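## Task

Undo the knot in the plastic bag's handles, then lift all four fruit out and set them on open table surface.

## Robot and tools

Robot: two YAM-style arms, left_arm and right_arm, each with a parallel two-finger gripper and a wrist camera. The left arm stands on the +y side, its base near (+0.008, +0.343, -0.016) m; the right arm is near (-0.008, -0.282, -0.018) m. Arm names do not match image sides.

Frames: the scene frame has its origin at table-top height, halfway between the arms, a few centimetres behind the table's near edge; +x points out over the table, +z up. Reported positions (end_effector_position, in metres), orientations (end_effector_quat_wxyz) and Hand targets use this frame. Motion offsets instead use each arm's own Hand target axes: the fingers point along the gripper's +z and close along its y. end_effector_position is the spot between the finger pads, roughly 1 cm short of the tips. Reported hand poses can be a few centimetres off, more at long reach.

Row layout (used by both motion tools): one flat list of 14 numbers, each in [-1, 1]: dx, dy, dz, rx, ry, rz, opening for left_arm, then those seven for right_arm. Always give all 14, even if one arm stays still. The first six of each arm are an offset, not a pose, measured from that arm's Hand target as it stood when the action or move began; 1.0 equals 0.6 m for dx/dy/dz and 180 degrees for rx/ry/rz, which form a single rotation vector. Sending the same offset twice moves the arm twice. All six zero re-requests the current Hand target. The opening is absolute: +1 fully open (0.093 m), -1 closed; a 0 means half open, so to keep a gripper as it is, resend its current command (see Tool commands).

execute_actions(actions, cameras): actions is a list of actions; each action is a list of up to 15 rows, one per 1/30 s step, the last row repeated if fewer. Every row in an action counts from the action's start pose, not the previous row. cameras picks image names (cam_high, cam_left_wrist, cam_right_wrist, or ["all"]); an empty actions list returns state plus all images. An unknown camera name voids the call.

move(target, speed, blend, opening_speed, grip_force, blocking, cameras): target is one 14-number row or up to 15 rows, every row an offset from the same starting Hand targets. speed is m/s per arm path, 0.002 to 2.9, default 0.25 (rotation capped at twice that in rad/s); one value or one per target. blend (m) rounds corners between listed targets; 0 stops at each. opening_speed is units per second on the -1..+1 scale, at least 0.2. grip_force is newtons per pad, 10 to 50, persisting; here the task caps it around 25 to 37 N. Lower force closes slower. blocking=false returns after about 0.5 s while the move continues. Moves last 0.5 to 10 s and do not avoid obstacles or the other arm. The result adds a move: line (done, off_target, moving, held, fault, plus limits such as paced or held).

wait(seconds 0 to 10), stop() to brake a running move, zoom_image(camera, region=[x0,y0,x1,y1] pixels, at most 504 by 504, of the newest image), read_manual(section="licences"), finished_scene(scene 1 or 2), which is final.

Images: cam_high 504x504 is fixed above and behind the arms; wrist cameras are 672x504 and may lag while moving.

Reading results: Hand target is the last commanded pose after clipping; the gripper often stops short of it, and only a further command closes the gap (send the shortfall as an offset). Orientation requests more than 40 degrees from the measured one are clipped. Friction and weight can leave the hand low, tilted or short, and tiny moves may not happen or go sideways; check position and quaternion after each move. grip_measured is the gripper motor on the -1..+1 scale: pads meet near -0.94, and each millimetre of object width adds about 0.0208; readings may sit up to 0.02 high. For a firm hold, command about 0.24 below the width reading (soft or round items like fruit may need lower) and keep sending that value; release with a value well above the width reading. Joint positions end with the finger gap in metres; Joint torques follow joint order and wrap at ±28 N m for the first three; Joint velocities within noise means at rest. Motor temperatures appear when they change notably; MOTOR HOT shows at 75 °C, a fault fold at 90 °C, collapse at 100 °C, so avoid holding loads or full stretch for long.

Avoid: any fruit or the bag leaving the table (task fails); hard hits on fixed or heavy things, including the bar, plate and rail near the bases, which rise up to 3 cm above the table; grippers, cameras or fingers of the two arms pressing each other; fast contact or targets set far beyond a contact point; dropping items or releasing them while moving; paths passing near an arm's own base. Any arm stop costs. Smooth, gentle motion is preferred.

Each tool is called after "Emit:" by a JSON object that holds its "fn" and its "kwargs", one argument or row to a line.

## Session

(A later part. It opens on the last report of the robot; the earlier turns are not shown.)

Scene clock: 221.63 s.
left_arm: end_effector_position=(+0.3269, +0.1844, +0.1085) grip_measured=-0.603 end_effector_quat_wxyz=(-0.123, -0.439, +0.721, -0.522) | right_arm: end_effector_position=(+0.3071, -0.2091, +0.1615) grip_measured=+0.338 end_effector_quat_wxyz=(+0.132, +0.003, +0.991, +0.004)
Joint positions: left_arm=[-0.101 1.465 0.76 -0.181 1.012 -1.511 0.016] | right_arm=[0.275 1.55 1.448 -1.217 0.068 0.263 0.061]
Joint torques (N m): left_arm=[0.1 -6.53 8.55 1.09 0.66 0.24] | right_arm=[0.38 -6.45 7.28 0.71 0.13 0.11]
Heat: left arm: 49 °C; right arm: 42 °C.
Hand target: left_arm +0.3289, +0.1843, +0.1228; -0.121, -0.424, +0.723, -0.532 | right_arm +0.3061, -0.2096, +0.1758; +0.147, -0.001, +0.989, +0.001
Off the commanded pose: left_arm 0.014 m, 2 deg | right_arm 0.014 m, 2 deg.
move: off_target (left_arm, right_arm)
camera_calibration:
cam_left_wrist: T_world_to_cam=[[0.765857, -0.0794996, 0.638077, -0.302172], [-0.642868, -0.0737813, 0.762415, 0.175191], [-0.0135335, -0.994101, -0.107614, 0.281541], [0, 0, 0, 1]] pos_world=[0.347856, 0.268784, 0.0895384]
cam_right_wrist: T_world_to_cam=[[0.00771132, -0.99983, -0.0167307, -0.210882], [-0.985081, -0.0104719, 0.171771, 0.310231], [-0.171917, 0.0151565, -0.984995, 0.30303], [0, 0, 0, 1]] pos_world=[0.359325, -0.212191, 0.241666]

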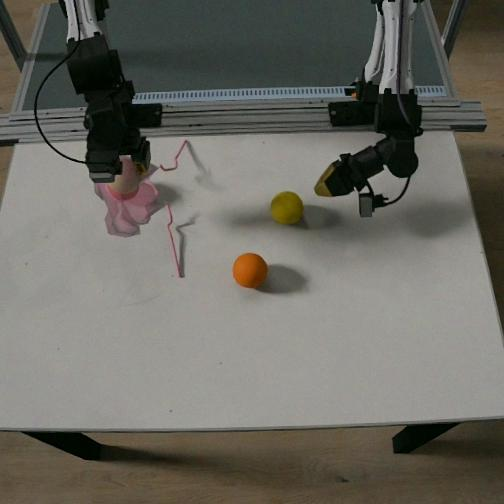

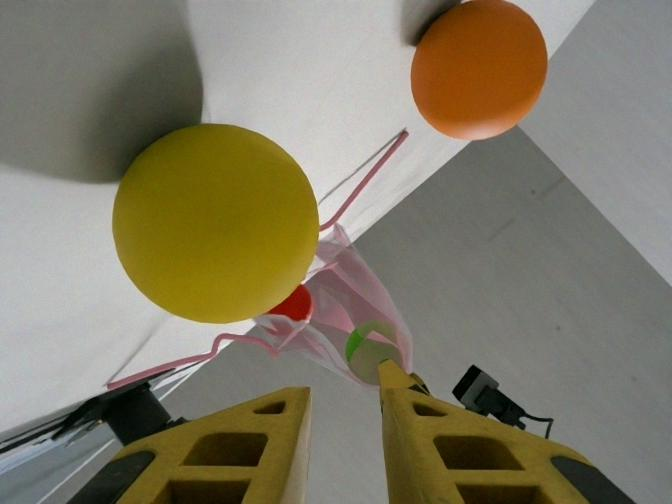

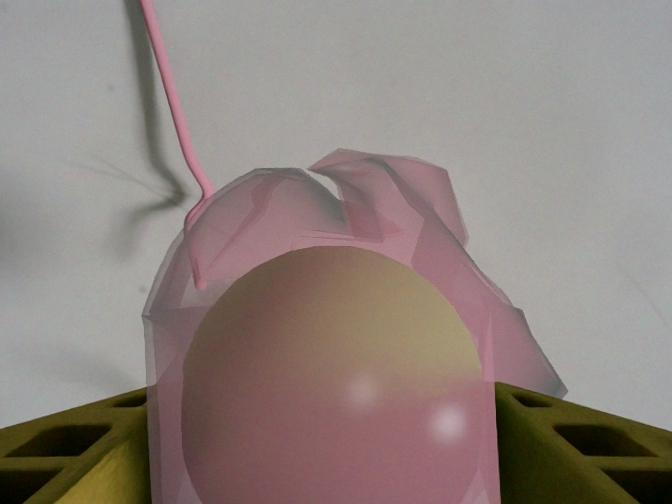

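Emit:
{"fn": "move", "kwargs": {
  "target": [0,0,0,0,0,0,-0.6,-0.06,-0.05,-0.23,0,-0.2,0,0],
  "speed": 0.12,
  "cameras": ["all"]
}}

Scene clock: 225.03 s.
left_arm: end_effector_position=(+0.3269, +0.1844, +0.1085) grip_measured=-0.603 end_effector_quat_wxyz=(-0.123, -0.439, +0.721, -0.522) | right_arm: end_effector_position=(+0.2966, -0.2367, +0.3046) grip_measured=+0.338 end_effector_quat_wxyz=(+0.414, -0.003, +0.910, +0.005)
Joint positions: left_arm=[-0.101 1.465 0.76 -0.181 1.012 -1.511 0.016] | right_arm=[0.262 1.152 1.44 -1.022 0.182 0.162 0.061]
Joint torques (N m): left_arm=[0.2 -6.52 8.61 1.05 0.66 0.2] | right_arm=[-0.53 -3.47 4.81 2.65 0.24 0.03]
Heat: left arm: 49 °C; right arm: 41 °C.
Hand target: left_arm +0.3289, +0.1843, +0.1228; -0.121, -0.424, +0.723, -0.532 | right_arm +0.3005, -0.2398, +0.3182; +0.445, +0.000, +0.896, +0.001
Off the commanded pose: left_arm 0.014 m, 2 deg | right_arm 0.015 m, 4 deg.
move: off_target (left_arm, right_arm)
camera_calibration:
cam_left_wrist: T_world_to_cam=[[0.765857, -0.0794996, 0.638077, -0.302172], [-0.642868, -0.0737813, 0.762415, 0.175191], [-0.0135335, -0.994101, -0.107614, 0.281541], [0, 0, 0, 1]] pos_world=[0.347856, 0.268784, 0.0895384]
cam_right_wrist: T_world_to_cam=[[0.0253797, -0.999655, -0.00674164, -0.244208], [-0.913969, -0.0204711, -0.405267, 0.427339], [0.404989, 0.0164472, -0.914174, 0.250153], [0, 0, 0, 1]] pos_world=[0.295463, -0.23949, 0.400223]

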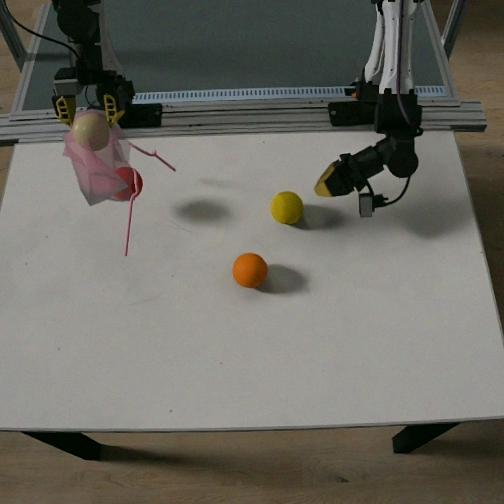

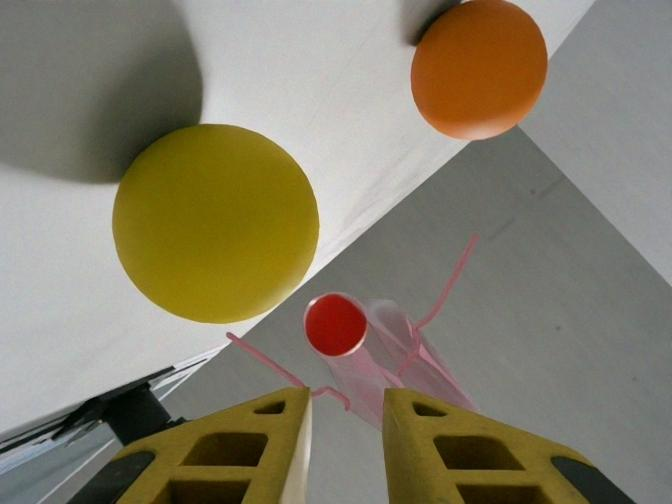

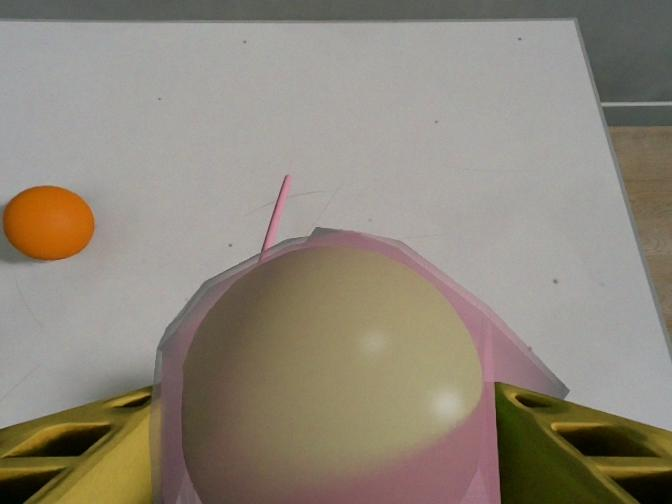

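Emit:
{"fn": "move", "kwargs": {
  "target": [-0.05,0,-0.15,0,0,0,1,0.0,0.33,0,0,0,0,0],
  "speed": 0.1,
  "cameras": ["all"]
}}

Scene clock: 228.50 s.
left_arm: end_effector_position=(+0.3192, +0.2755, +0.1292) grip_measured=+1.000 end_effector_quat_wxyz=(-0.126, -0.433, +0.726, -0.520) | right_arm: end_effector_position=(+0.3000, -0.0402, +0.3110) grip_measured=+0.338 end_effector_quat_wxyz=(+0.438, -0.008, +0.899, +0.007)
Joint positions: left_arm=[0.244 1.597 1.046 -0.982 1.144 -0.781 0.093] | right_arm=[0.946 1.605 1.823 -1.135 0.675 0.68 0.061]
Joint torques (N m): left_arm=[0.16 -6.01 7.88 0.13 0.81 0.19] | right_arm=[0.24 -4.36 7.6 1.41 0.57 0.23]
Heat: left arm: 49 °C; right arm: 41 °C.
Hand target: left_arm +0.3224, +0.2772, +0.1406; -0.121, -0.424, +0.723, -0.532 | right_arm +0.3003, -0.0418, +0.3185; +0.445, +0.000, +0.895, +0.001
Off the commanded pose: left_arm 0.012 m, 2 deg | right_arm 0.008 m, 1 deg.
move: off_target (left_arm)
camera_calibration:
cam_left_wrist: T_world_to_cam=[[0.762779, -0.0946693, 0.639692, -0.297294], [-0.645987, -0.0664583, 0.76045, 0.16045], [-0.0294784, -0.993288, -0.111848, 0.37963], [0, 0, 0, 1]] pos_world=[0.341609, 0.3596, 0.110624]
cam_right_wrist: T_world_to_cam=[[0.0346722, -0.999391, -0.00389162, -0.0514738], [-0.891587, -0.0291724, -0.45191, 0.444485], [0.451521, 0.0191384, -0.892055, 0.230649], [0, 0, 0, 1]] pos_world=[0.293939, -0.0428901, 0.406418]

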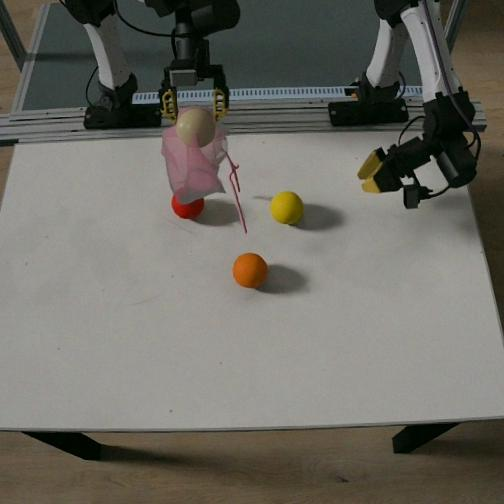

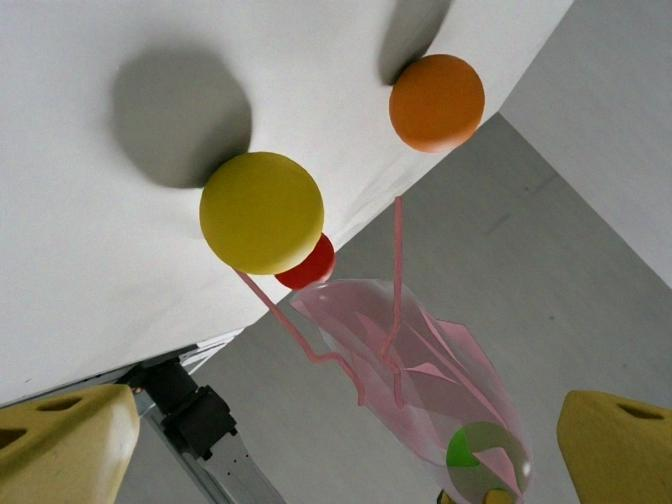

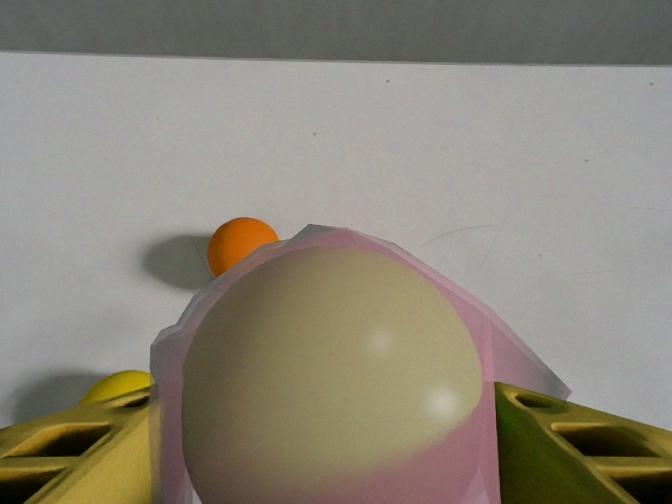

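Emit:
{"fn": "move", "kwargs": {
  "target": [
    [0,0,0,0,0,0,1,0.031,-0.18,0.148,0,0,0,0],
    [0,0,0,0,0,0,1,0.283,-0.4,0.34,0,0.2,0,0],
    [0,0,0,0,0,0,1,0.283,-0.4,0.34,0,0.2,0,0.9]
  ],
  "speed": 0.12,
  "opening_speed": 0.4
}}

Emit:
{"fn": "move", "kwargs": {
  "target": [
    [0,0,0,0,0,0,1,-0.07,0,-0.2,0,0,0,1],
    [0,0,0,0,0,0,1,-0.07,0.1,-0.2,0,0,0,1]
  ],
  "cameras": ["all"]
}}

Scene clock: 237.00 s.
left_arm: end_effector_position=(+0.3190, +0.2754, +0.1292) grip_measured=+1.000 end_effector_quat_wxyz=(-0.126, -0.432, +0.726, -0.520) | right_arm: end_effector_position=(+0.3599, -0.2854, +0.0578) grip_measured=+0.897 end_effector_quat_wxyz=(+0.152, +0.008, +0.988, -0.008)
Joint positions: left_arm=[0.244 1.597 1.046 -0.983 1.144 -0.779 0.093] | right_arm=[0.014 1.7 1.181 -0.749 0.028 0.016 0.088]
Joint torques (N m): left_arm=[0.03 -5.94 7.88 0.11 0.8 0.24] | right_arm=[-0.35 -5.31 6.75 0.8 -0.24 0]
Heat: left arm: 49 °C; right arm: 41 °C.
Hand target: left_arm +0.3224, +0.2772, +0.1406; -0.121, -0.424, +0.723, -0.532 | right_arm +0.3606, -0.2813, +0.0597; +0.146, -0.001, +0.989, +0.001
Off the commanded pose: left_arm 0.012 m, 2 deg | right_arm 0.004 m, 2 deg.
move: off_target (left_arm)

Scene clock: 239.50 s.
left_arm: end_effector_position=(+0.3190, +0.2754, +0.1292) grip_measured=+1.000 end_effector_quat_wxyz=(-0.126, -0.432, +0.726, -0.520) | right_arm: end_effector_position=(+0.3648, -0.2182, +0.1838) grip_measured=+1.000 end_effector_quat_wxyz=(+0.150, -0.008, +0.989, +0.010)
Joint positions: left_arm=[0.244 1.597 1.046 -0.983 1.144 -0.779 0.093] | right_arm=[0.199 1.737 1.728 -1.267 0.041 0.168 0.093]
Joint torques (N m): left_arm=[0.1 -6.04 7.91 0.11 0.82 0.23] | right_arm=[-0.43 -5.24 7.32 0.81 0.17 0.26]
Heat: left arm: 49 °C; right arm: 41 °C.
Hand target: left_arm +0.3224, +0.2772, +0.1406; -0.121, -0.424, +0.723, -0.532 | right_arm +0.3660, -0.2215, +0.1868; +0.147, -0.001, +0.989, +0.001
Off the commanded pose: left_arm 0.012 m, 2 deg | right_arm 0.005 m, 1 deg.
move: off_target (left_arm)
camera_calibration:
cam_left_wrist: T_world_to_cam=[[0.76283, -0.0951159, 0.639565, -0.296993], [-0.645899, -0.0660825, 0.760557, 0.160136], [-0.030077, -0.99327, -0.111845, 0.379723], [0, 0, 0, 1]] pos_world=[0.341408, 0.359501, 0.110624]
cam_right_wrist: T_world_to_cam=[[0.0314215, -0.999185, -0.0253347, -0.226985], [-0.990189, -0.0345714, 0.135389, 0.36635], [-0.136154, 0.020832, -0.990469, 0.324301], [0, 0, 0, 1]] pos_world=[0.414043, -0.22089, 0.26586]

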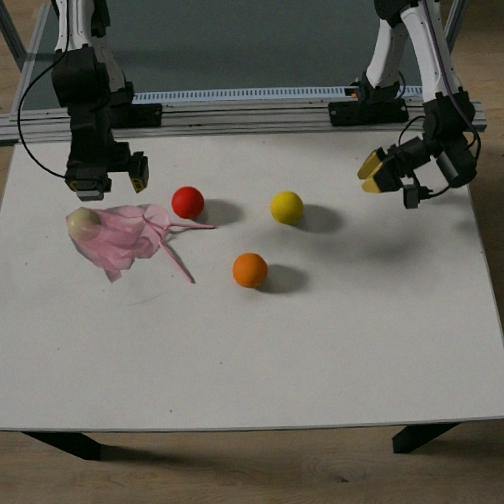

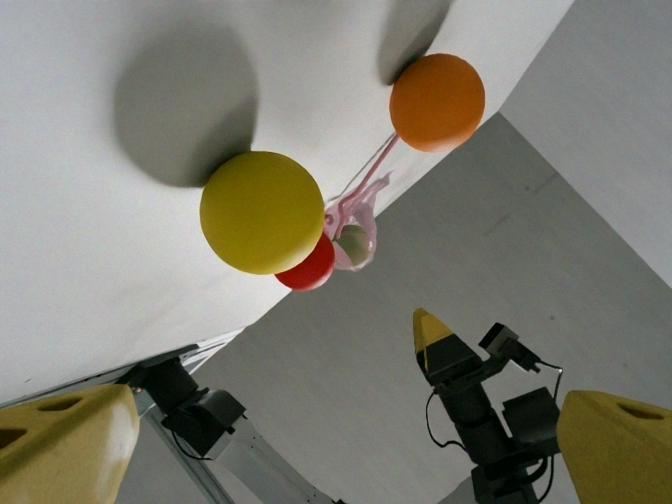

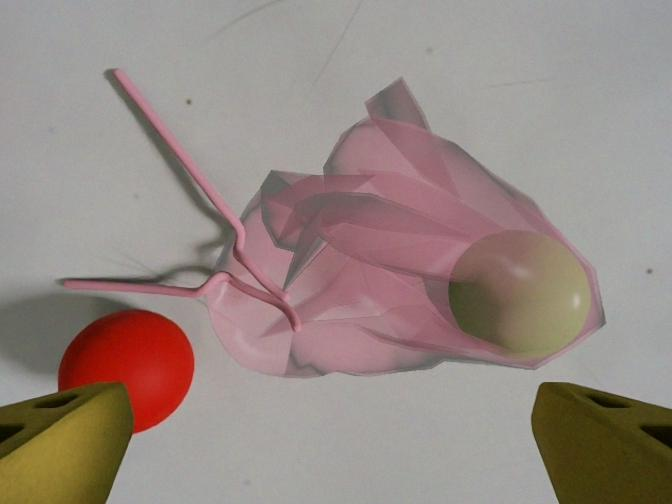

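Emit:
{"fn": "move", "kwargs": {
  "target": [
    [0,0,0,0,0,0,1,-0.02,0.1525,0.14,-0.06,0,-0.197,-0.2],
    [0,0,0,0,0,0,1,0.0097,0.1525,0.279,-0.06,0,-0.197,-0.2]
  ],
  "cameras": ["cam_right_wrist"]
}}

Scene clock: 243.10 s.
left_arm: end_effector_position=(+0.3190, +0.2754, +0.1292) grip_measured=+1.000 end_effector_quat_wxyz=(-0.126, -0.432, +0.726, -0.520) | right_arm: end_effector_position=(+0.4055, -0.1349, +0.0254) grip_measured=-0.197 end_effector_quat_wxyz=(+0.132, -0.308, +0.941, +0.038)
Joint positions: left_arm=[0.244 1.597 1.046 -0.983 1.144 -0.779 0.093] | right_arm=[0.324 2.028 1.483 -0.765 -0.07 -0.308 0.036]
Joint torques (N m): left_arm=[0.12 -6.02 7.84 0.11 0.78 0.24] | right_arm=[-0.25 -7.87 5.48 1.21 -0.34 0.03]
Heat: left arm: 49 °C; right arm: 41 °C.
Hand target: left_arm +0.3224, +0.2772, +0.1406; -0.121, -0.424, +0.723, -0.532 | right_arm +0.4089, -0.1297, +0.0250; +0.139, -0.315, +0.938, +0.048
Off the commanded pose: left_arm 0.012 m, 2 deg | right_arm 0.006 m, 2 deg.
move: off_target (left_arm)
camera_calibration:
cam_right_wrist: T_world_to_cam=[[0.599795, -0.800152, 0.00179902, -0.353394], [-0.789963, -0.591796, 0.160426, 0.274052], [-0.127301, -0.0976439, -0.987046, 0.151397], [0, 0, 0, 1]] pos_world=[0.447727, -0.105803, 0.106107]
Images, in order (width x height): cam_right_wrist 672x504.

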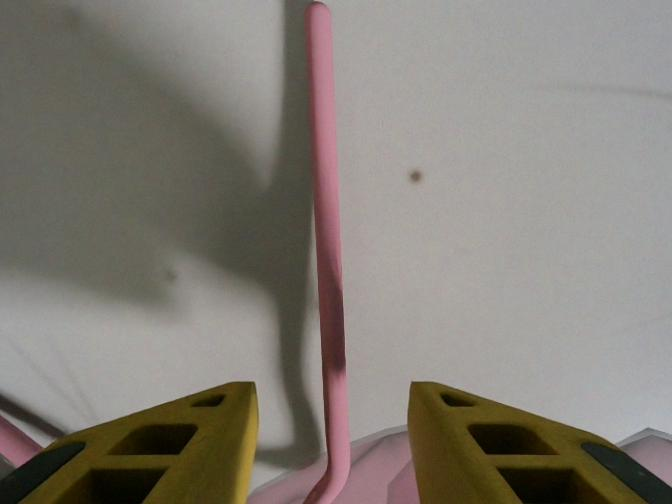

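Emit:
{"fn": "move", "kwargs": {
  "target": [
    [0,0,0,0,0,0,1,0.006,0,0.02,0,0,0,-0.2],
    [0,0,0,0,0,0,1,0.006,0,0.02,0,0,0,-1],
    [0,0,0,0,0,0,1,-0.157,0.103,-0.318,0,0,0,-1]
  ],
  "speed": 0.15,
  "cameras": ["all"]
}}

Scene clock: 247.97 s.
left_arm: end_effector_position=(+0.3190, +0.2754, +0.1292) grip_measured=+1.000 end_effector_quat_wxyz=(-0.126, -0.432, +0.726, -0.520) | right_arm: end_effector_position=(+0.4014, -0.0591, +0.2372) grip_measured=-0.975 end_effector_quat_wxyz=(+0.192, -0.315, +0.927, +0.065)
Joint positions: left_arm=[0.244 1.597 1.046 -0.983 1.144 -0.779 0.093] | right_arm=[0.486 2.159 2.517 -1.533 -0.064 -0.164 0]
Joint torques (N m): left_arm=[-0.02 -5.96 7.92 0.14 0.8 0.22] | right_arm=[0.4 -7.6 5.93 0.99 0.11 0.25]
Heat: left arm: 49 °C; right arm: 41 °C.
Hand target: left_arm +0.3224, +0.2772, +0.1406; -0.121, -0.424, +0.723, -0.532 | right_arm +0.3994, -0.0599, +0.2351; +0.139, -0.315, +0.938, +0.048
Off the commanded pose: left_arm 0.012 m, 2 deg | right_arm 0.003 m, 6 deg.
joint sent to its limit (right arm) — joint 4 (wrist pitch), lower limit. The joint targets are off in position and orientation.
move: off_target (left_arm, right_arm)
camera_calibration:
cam_left_wrist: T_world_to_cam=[[0.76283, -0.0951159, 0.639565, -0.296993], [-0.645899, -0.0660825, 0.760557, 0.160136], [-0.030077, -0.99327, -0.111845, 0.379723], [0, 0, 0, 1]] pos_world=[0.341408, 0.359501, 0.110624]
cam_right_wrist: T_world_to_cam=[[0.61881, -0.785522, -0.00547144, -0.295616], [-0.785111, -0.618686, 0.0287765, 0.309447], [-0.0259897, -0.0135115, -0.999571, 0.334691], [0, 0, 0, 1]] pos_world=[0.434579, -0.0362402, 0.324025]

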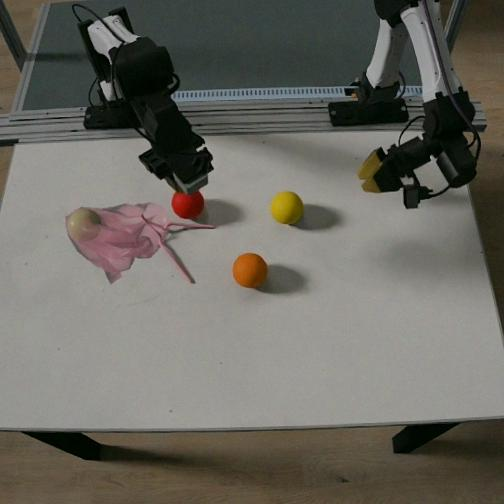

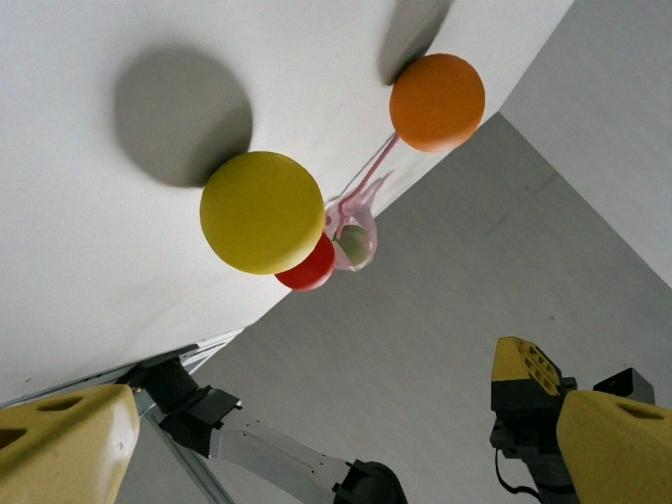

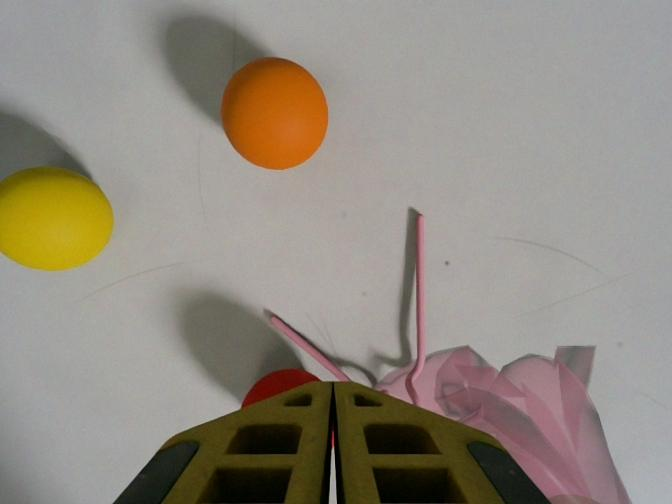

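Emit:
{"fn": "move", "kwargs": {
  "target": [
    [0,0,0,0,0,0,1,0.11,-0.103,0.2,0,0,0,-0.2],
    [0,0,0,0,0,0,1,0.169,-0.103,0.353,0,0,0,-0.2],
    [0,0,0,0,0,0,1,0.169,-0.103,0.353,0,0,0,-1]
  ],
  "speed": 0.15,
  "cameras": ["cam_right_wrist"]
}}

Scene clock: 251.70 s.
left_arm: end_effector_position=(+0.3190, +0.2754, +0.1292) grip_measured=+1.000 end_effector_quat_wxyz=(-0.126, -0.432, +0.726, -0.520) | right_arm: end_effector_position=(+0.4047, -0.1427, +0.0076) grip_measured=-0.938 end_effector_quat_wxyz=(+0.123, -0.302, +0.945, +0.034)
Joint positions: left_arm=[0.244 1.597 1.046 -0.983 1.144 -0.779 0.093] | right_arm=[0.31 2.053 1.451 -0.728 -0.062 -0.31 0]
Joint torques (N m): left_arm=[0.13 -6.12 7.91 0.13 0.8 0.23] | right_arm=[0.91 -7.98 3.64 1.63 -0.41 0.01]
Heat: left arm: 49 °C; right arm: 42 °C.
Hand target: left_arm +0.3224, +0.2772, +0.1406; -0.121, -0.424, +0.723, -0.532 | right_arm +0.4082, -0.1302, +0.0028; +0.139, -0.315, +0.938, +0.048
Off the commanded pose: left_arm 0.012 m, 2 deg | right_arm 0.014 m, 3 deg.
move: off_target (left_arm, right_arm); target 3's new opening was sent with right_arm's hand 0.013 m and 3 deg from that target
camera_calibration:
cam_right_wrist: T_world_to_cam=[[0.588425, -0.808547, 0.00283714, -0.355684], [-0.7955, -0.578294, 0.180984, 0.275665], [-0.144693, -0.108752, -0.983482, 0.138471], [0, 0, 0, 1]] pos_world=[0.44862, -0.113112, 0.0873022]
Images, in order (width x height): cam_right_wrist 672x504.

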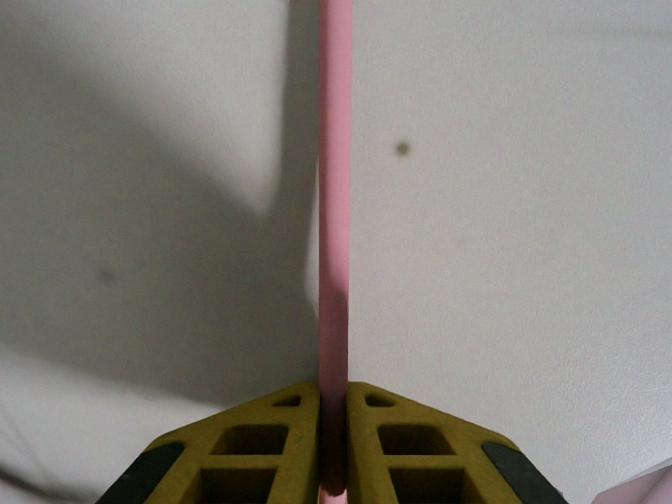

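Held. Lift and shift +y.

Emit:
{"fn": "move", "kwargs": {
  "target": [
    [0,0,0,0,0,0,1,-0.1,0,-0.33,0,0,0,-1],
    [0,0,0,0,0,0,1,-0.17,0.13,-0.36,0,0,0,-1]
  ],
  "speed": 0.15,
  "cameras": ["all"]
}}

Scene clock: 255.33 s.
left_arm: end_effector_position=(+0.3190, +0.2754, +0.1292) grip_measured=+1.000 end_effector_quat_wxyz=(-0.126, -0.432, +0.726, -0.520) | right_arm: end_effector_position=(+0.3885, -0.0453, +0.2417) grip_measured=-0.938 end_effector_quat_wxyz=(+0.193, -0.317, +0.926, +0.068)
Joint positions: left_arm=[0.244 1.597 1.046 -0.983 1.144 -0.779 0.093] | right_arm=[0.529 2.139 2.503 -1.534 -0.054 -0.128 0]
Joint torques (N m): left_arm=[0.25 -6.06 7.87 0.12 0.81 0.2] | right_arm=[-0.05 -6.93 6.35 1 0.11 0.24]
Heat: left arm: 49 °C; right arm: 42 °C.
Hand target: left_arm +0.3224, +0.2772, +0.1406; -0.121, -0.424, +0.723, -0.532 | right_arm +0.3891, -0.0474, +0.2393; +0.139, -0.315, +0.938, +0.048
Off the commanded pose: left_arm 0.012 m, 2 deg | right_arm 0.003 m, 7 deg.
joint sent to its limit (right arm) — joint 4 (wrist pitch), lower limit. The joint targets are off in position and orientation.
move: off_target (left_arm, right_arm)
camera_calibration:
cam_left_wrist: T_world_to_cam=[[0.76283, -0.0951159, 0.639565, -0.296993], [-0.645899, -0.0660825, 0.760557, 0.160136], [-0.030077, -0.99327, -0.111845, 0.379723], [0, 0, 0, 1]] pos_world=[0.341408, 0.359501, 0.110624]
cam_right_wrist: T_world_to_cam=[[0.62383, -0.781507, -0.00907607, -0.277706], [-0.781139, -0.623833, 0.0255618, 0.306798], [-0.0256387, -0.00885657, -0.999632, 0.339106], [0, 0, 0, 1]] pos_world=[0.421588, -0.0226353, 0.328618]

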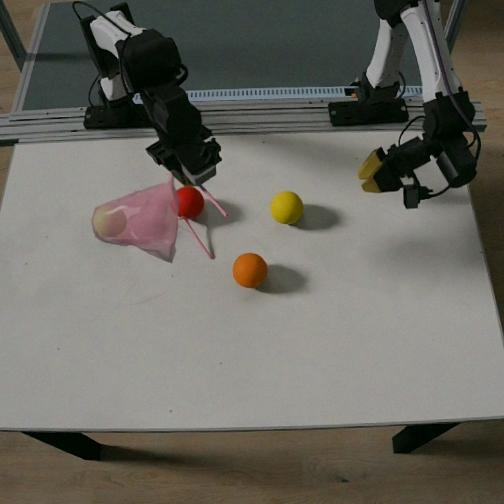

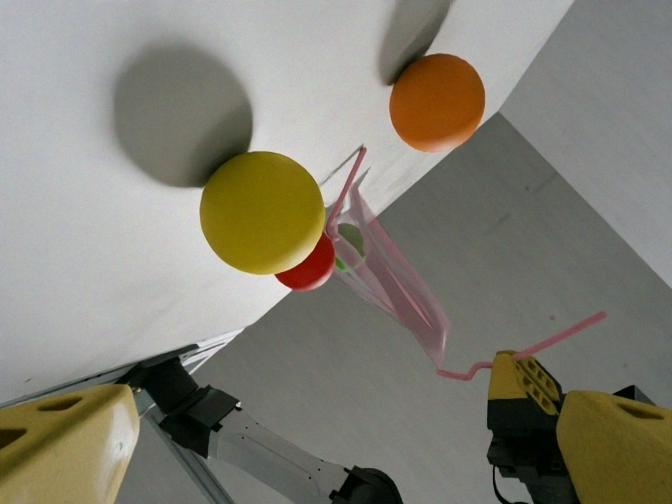

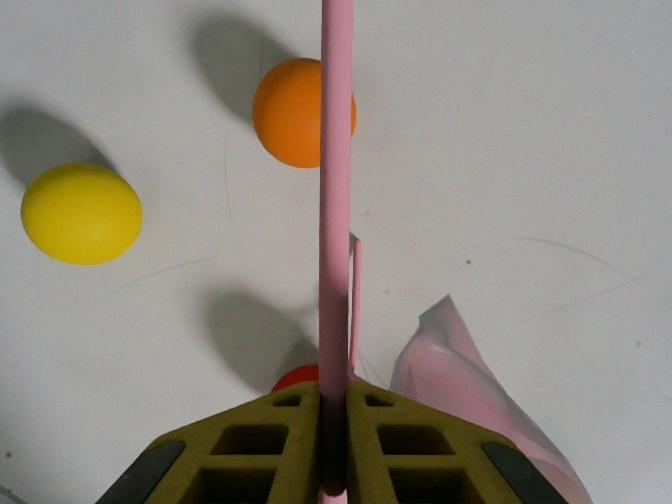

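Emit:
{"fn": "move", "kwargs": {
  "target": [
    [0,0,0,0,0,0,1,0.207,-0.267,-0.01,0,0,0,-1],
    [0,0,0,0,0,0,1,0.33,-0.35,0.11,0,0,0,-1]
  ],
  "speed": 0.15,
  "blend": 0.03,
  "cameras": ["all"]
}}

Scene clock: 258.50 s.
left_arm: end_effector_position=(+0.3190, +0.2754, +0.1292) grip_measured=+1.000 end_effector_quat_wxyz=(-0.126, -0.432, +0.726, -0.520) | right_arm: end_effector_position=(+0.3783, -0.3216, +0.1002) grip_measured=-0.938 end_effector_quat_wxyz=(+0.109, -0.306, +0.944, +0.052)
Joint positions: left_arm=[0.244 1.597 1.046 -0.983 1.144 -0.779 0.093] | right_arm=[-0.172 1.886 1.604 -1.147 -0.188 -0.793 0]
Joint torques (N m): left_arm=[0.05 -5.97 7.94 0.13 0.83 0.22] | right_arm=[-0.03 -11.11 4.66 0.86 -0.41 0.05]
Heat: left arm: 49 °C; right arm: 43 °C.
Hand target: left_arm +0.3224, +0.2772, +0.1406; -0.121, -0.424, +0.723, -0.532 | right_arm +0.3800, -0.3174, +0.1181; +0.139, -0.315, +0.938, +0.048
Off the commanded pose: left_arm 0.012 m, 2 deg | right_arm 0.019 m, 4 deg.
move: off_target (left_arm, right_arm)
camera_calibration:
cam_left_wrist: T_world_to_cam=[[0.76283, -0.0951159, 0.639565, -0.296993], [-0.645899, -0.0660825, 0.760557, 0.160136], [-0.030077, -0.99327, -0.111845, 0.379723], [0, 0, 0, 1]] pos_world=[0.341408, 0.359501, 0.110624]
cam_right_wrist: T_world_to_cam=[[0.598657, -0.799986, -0.0404013, -0.481788], [-0.780567, -0.59396, 0.194746, 0.122442], [-0.179791, -0.0850502, -0.980021, 0.226752], [0, 0, 0, 1]] pos_world=[0.424768, -0.293413, 0.178911]

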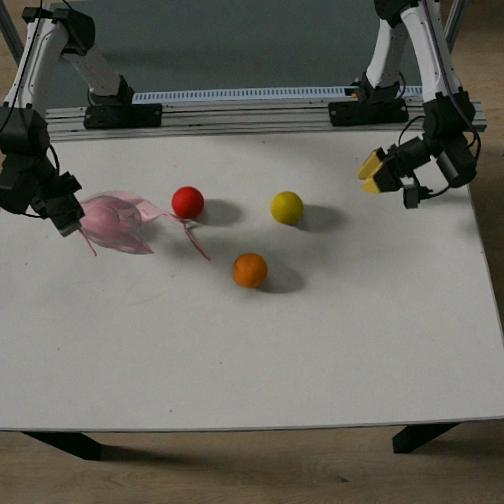

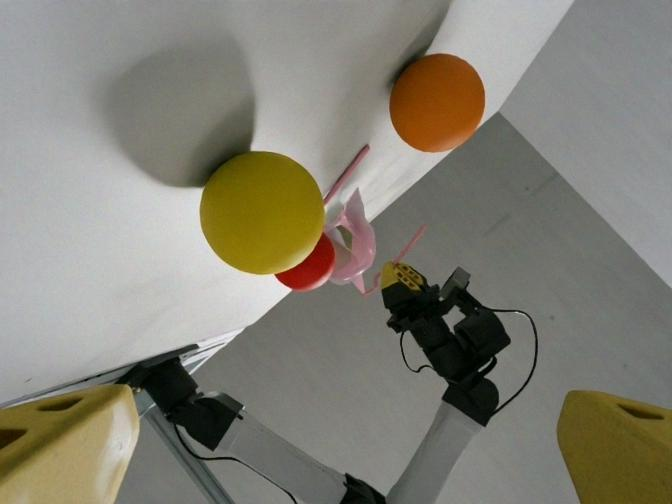

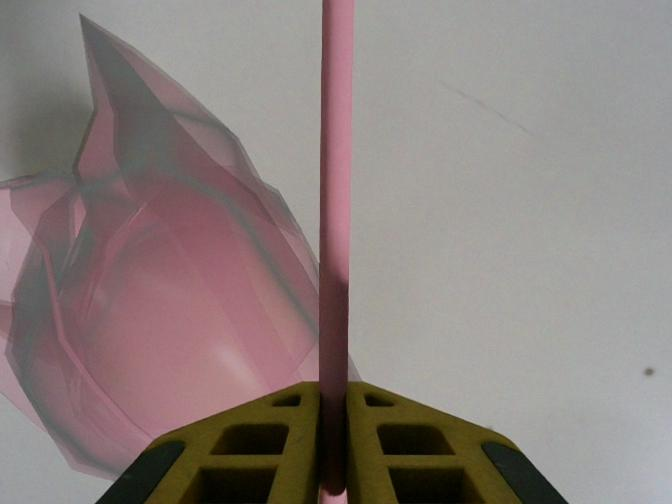

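Emit:
{"fn": "move", "kwargs": {
  "target": [
    [0,0,0,0,0,0,1,0.024,0,0.06,0,0,0,-1],
    [0,0,0,0,0,0,1,0.024,0,0.06,0,0,0,-0.3],
    [0,0,0,0,0,0,1,-0.05,0,-0.15,0,0,0,-0.3],
    [0,0,0,0,0,0,1,-0.085,0.197,-0.13,0.06,0,0.197,1]
  ],
  "cameras": ["all"]
}}

Scene clock: 265.23 s.
left_arm: end_effector_position=(+0.3190, +0.2754, +0.1292) grip_measured=+1.000 end_effector_quat_wxyz=(-0.126, -0.432, +0.726, -0.520) | right_arm: end_effector_position=(+0.3305, -0.2064, +0.1962) grip_measured=+1.000 end_effector_quat_wxyz=(+0.122, -0.005, +0.992, +0.003)
Joint positions: left_arm=[0.244 1.597 1.046 -0.983 1.144 -0.779 0.093] | right_arm=[0.261 1.686 1.736 -1.386 0.059 0.235 0.093]
Joint torques (N m): left_arm=[0.12 -6.05 7.92 0.11 0.81 0.24] | right_arm=[0.42 -8.57 4.48 1.12 0.24 0.24]
Heat: left arm: 49 °C; right arm: 43 °C.
Hand target: left_arm +0.3224, +0.2772, +0.1406; -0.121, -0.424, +0.723, -0.532 | right_arm +0.3295, -0.2075, +0.2078; +0.146, +0.000, +0.989, +0.001
Off the commanded pose: left_arm 0.012 m, 2 deg | right_arm 0.012 m, 3 deg.
move: off_target (left_arm, right_arm); target 2's new opening was sent with right_arm's hand 0.014 m and 3 deg from that target; target 4's new opening was sent with right_arm's hand 0.012 m and 3 deg from that target
camera_calibration:
cam_left_wrist: T_world_to_cam=[[0.76283, -0.0951159, 0.639565, -0.296993], [-0.645899, -0.0660825, 0.760557, 0.160136], [-0.030077, -0.99327, -0.111845, 0.379723], [0, 0, 0, 1]] pos_world=[0.341408, 0.359501, 0.110624]
cam_right_wrist: T_world_to_cam=[[0.0220142, -0.999661, -0.0139063, -0.213046], [-0.981311, -0.0242656, 0.190892, 0.319581], [-0.191165, 0.00944408, -0.981512, 0.345624], [0, 0, 0, 1]] pos_world=[0.384369, -0.208483, 0.275266]

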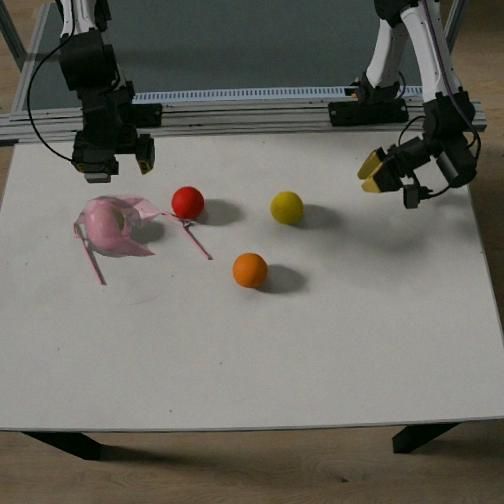

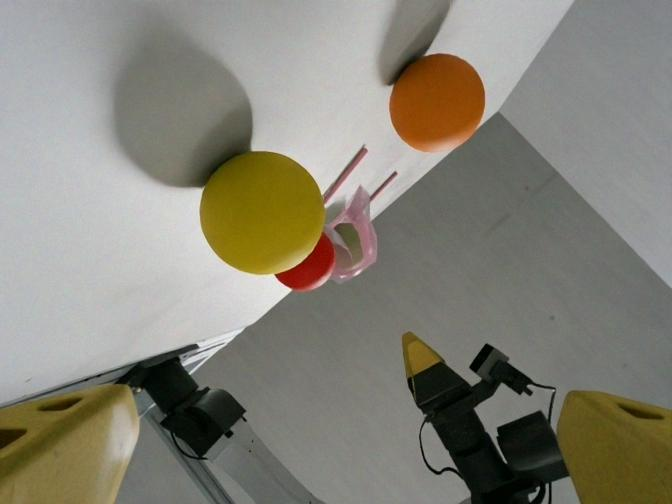

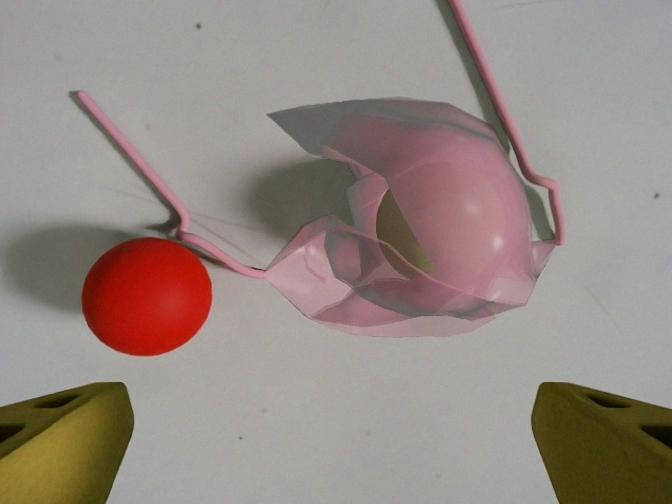

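Emit:
{"fn": "move", "kwargs": {
  "target": [
    [0,0,0,0,0,0,1,-0.04,-0.096,0.03,0,0,0,1],
    [0,0,0,0,0,0,1,0.037,-0.096,0.264,0,0,0,1],
    [0,0,0,0,0,0,1,0.037,-0.096,0.264,0,0,0,0.1],
    [0,0,0,0,0,0,1,-0.02,-0.05,0.05,0,0,0,0.1]
  ],
  "speed": 0.15,
  "opening_speed": 1,
  "cameras": ["all"]
}}

Scene clock: 271.77 s.
left_arm: end_effector_position=(+0.3190, +0.2754, +0.1292) grip_measured=+1.000 end_effector_quat_wxyz=(-0.126, -0.432, +0.726, -0.520) | right_arm: end_effector_position=(+0.3518, -0.2390, +0.1722) grip_measured=+0.103 end_effector_quat_wxyz=(+0.141, -0.003, +0.990, +0.002)
Joint positions: left_arm=[0.244 1.597 1.046 -0.983 1.144 -0.779 0.093] | right_arm=[0.15 1.683 1.626 -1.238 0.042 0.13 0.05]
Joint torques (N m): left_arm=[0.03 -5.97 7.79 0.14 0.8 0.22] | right_arm=[0.65 -6.65 7.01 0.75 0.03 0.29]
Heat: left arm: 49 °C; right arm: 43 °C.
Hand target: left_arm +0.3224, +0.2772, +0.1406; -0.121, -0.424, +0.723, -0.532 | right_arm +0.3498, -0.2375, +0.1825; +0.147, +0.000, +0.989, +0.001
Off the commanded pose: left_arm 0.012 m, 2 deg | right_arm 0.011 m, 1 deg.
move: off_target (left_arm, right_arm)
camera_calibration:
cam_left_wrist: T_world_to_cam=[[0.76283, -0.0951159, 0.639565, -0.296993], [-0.645899, -0.0660825, 0.760557, 0.160136], [-0.030077, -0.99327, -0.111845, 0.379723], [0, 0, 0, 1]] pos_world=[0.341408, 0.359501, 0.110624]
cam_right_wrist: T_world_to_cam=[[0.0183316, -0.999775, -0.0107083, -0.245697], [-0.987819, -0.0197655, 0.154349, 0.353868], [-0.154526, 0.00774842, -0.987958, 0.314319], [0, 0, 0, 1]] pos_world=[0.402632, -0.241083, 0.253284]

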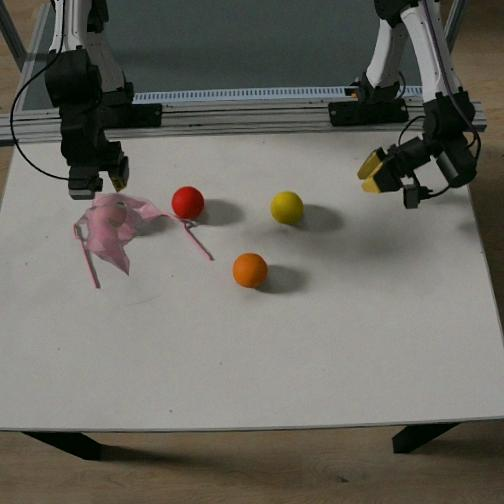

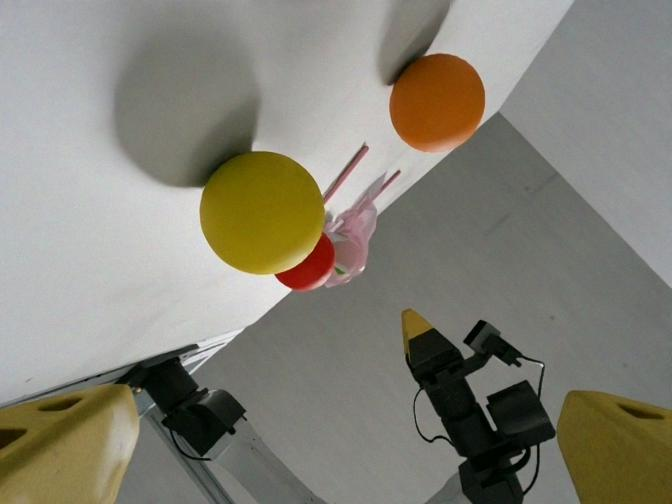

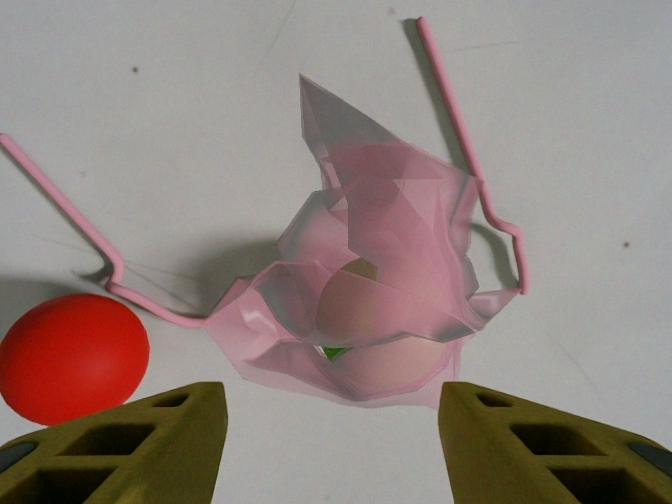

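Emit:
{"fn": "move", "kwargs": {
  "target": [
    [0,0,0,0,0,0,1,0.04,-0.044,0,0,0,0,1],
    [0,0,0,0,0,0,1,0.107,-0.044,0.22,0,0,0,1],
    [0,0,0,0,0,0,1,0.107,-0.044,0.22,0,0,0,0.1],
    [0,0,0,0,0,0,1,0.05,-0.044,0,0,0,0,0.1]
  ],
  "speed": 0.15,
  "opening_speed": 1,
  "cameras": ["all"]
}}

Scene clock: 277.90 s.
left_arm: end_effector_position=(+0.3190, +0.2754, +0.1292) grip_measured=+1.000 end_effector_quat_wxyz=(-0.126, -0.432, +0.726, -0.520) | right_arm: end_effector_position=(+0.3225, -0.2672, +0.1593) grip_measured=+0.421 end_effector_quat_wxyz=(+0.134, +0.005, +0.991, -0.007)
Joint positions: left_arm=[0.244 1.597 1.046 -0.983 1.144 -0.779 0.093] | right_arm=[0.078 1.566 1.455 -1.197 0.041 0.074 0.065]
Joint torques (N m): left_arm=[0.06 -6.04 7.77 0.13 0.83 0.23] | right_arm=[0.05 -6.68 7.28 0.73 -0.15 0.05]
Heat: left arm: 49 °C; right arm: 43 °C.
Hand target: left_arm +0.3224, +0.2772, +0.1406; -0.121, -0.424, +0.723, -0.532 | right_arm +0.3211, -0.2639, +0.1738; +0.147, -0.001, +0.989, +0.001
Off the commanded pose: left_arm 0.012 m, 2 deg | right_arm 0.015 m, 2 deg.
move: off_target (left_arm, right_arm)
camera_calibration:
cam_left_wrist: T_world_to_cam=[[0.76283, -0.0951159, 0.639565, -0.296993], [-0.645899, -0.0660825, 0.760557, 0.160136], [-0.030077, -0.99327, -0.111845, 0.379723], [0, 0, 0, 1]] pos_world=[0.341408, 0.359501, 0.110624]
cam_right_wrist: T_world_to_cam=[[0.0000167253, -0.999987, 0.00510548, -0.270202], [-0.98573, 0.000842951, 0.168334, 0.328956], [-0.168336, -0.00503544, -0.985717, 0.29786], [0, 0, 0, 1]] pos_world=[0.374407, -0.268976, 0.239611]

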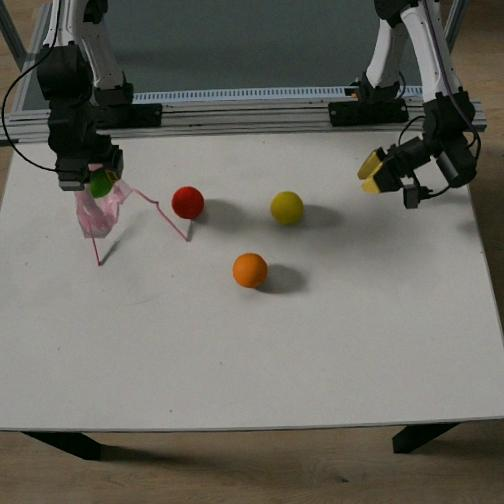

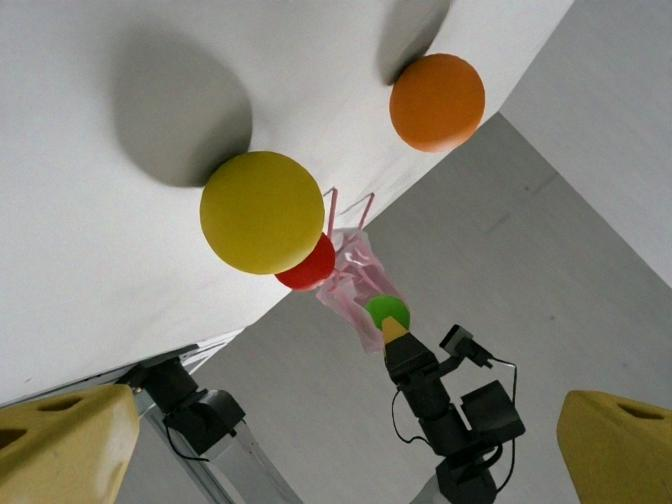

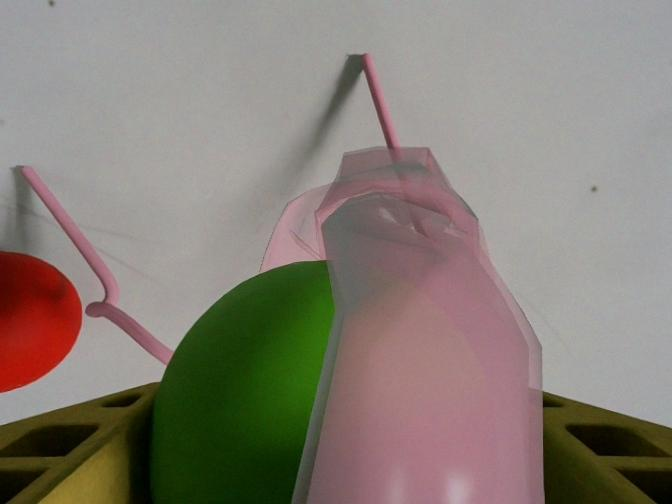

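Emit:
{"fn": "move", "kwargs": {
  "target": [
    [0,0,0,0,0,0,1,-0.038,0,-0.128,0,0,0,0],
    [0,0,0,0,0,0,1,-0.188,0.283,-0.047,0,0,0,0],
    [0,0,0,0,0,0,1,-0.105,0.33,0.225,0,0,0,0]
  ],
  "speed": 0.13,
  "blend": [0.03,0.02,0],
  "cameras": ["all"]
}}

Scene clock: 282.90 s.
left_arm: end_effector_position=(+0.3190, +0.2754, +0.1292) grip_measured=+1.000 end_effector_quat_wxyz=(-0.126, -0.432, +0.726, -0.520) | right_arm: end_effector_position=(+0.4167, -0.0680, +0.0421) grip_measured=+0.421 end_effector_quat_wxyz=(+0.117, -0.005, +0.993, -0.005)
Joint positions: left_arm=[0.244 1.597 1.046 -0.983 1.144 -0.779 0.093] | right_arm=[0.52 2.217 1.854 -1.013 0.127 0.488 0.065]
Joint torques (N m): left_arm=[0.1 -6.01 7.94 0.14 0.8 0.24] | right_arm=[0.54 -13.3 4.7 1.01 0.26 0.24]
Heat: left arm: 49 °C; right arm: 44 °C.
Hand target: left_arm +0.3224, +0.2772, +0.1406; -0.121, -0.424, +0.723, -0.532 | right_arm +0.4203, -0.0657, +0.0632; +0.147, -0.001, +0.989, +0.001
Off the commanded pose: left_arm 0.012 m, 2 deg | right_arm 0.021 m, 3 deg.
move: off_target (left_arm, right_arm)
camera_calibration:
cam_left_wrist: T_world_to_cam=[[0.76283, -0.0951159, 0.639565, -0.296993], [-0.645899, -0.0660825, 0.760557, 0.160136], [-0.030077, -0.99327, -0.111845, 0.379723], [0, 0, 0, 1]] pos_world=[0.341408, 0.359501, 0.110624]
cam_right_wrist: T_world_to_cam=[[0.0211802, -0.999771, 0.00295103, -0.0790945], [-0.979332, -0.0201532, 0.201252, 0.435957], [-0.201147, -0.0071526, -0.979535, 0.212549], [0, 0, 0, 1]] pos_world=[0.471375, -0.0687702, 0.120696]

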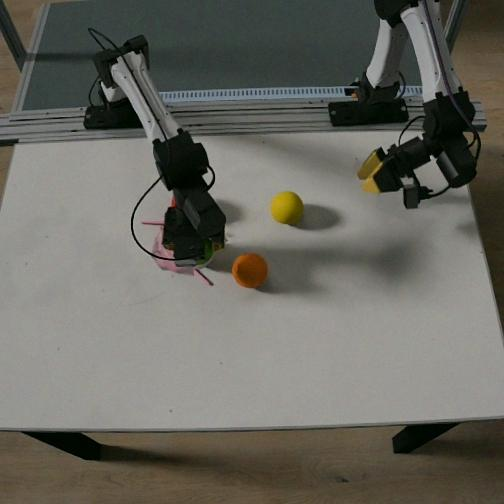

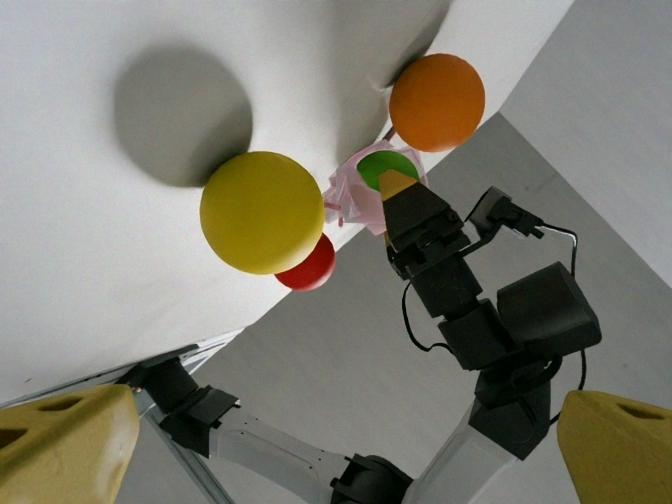

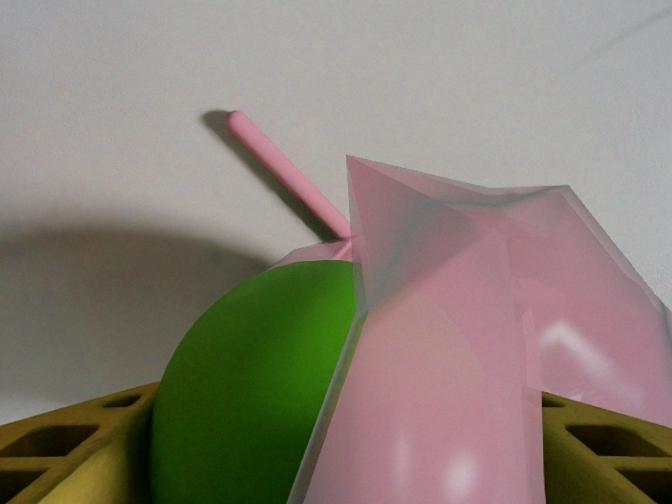

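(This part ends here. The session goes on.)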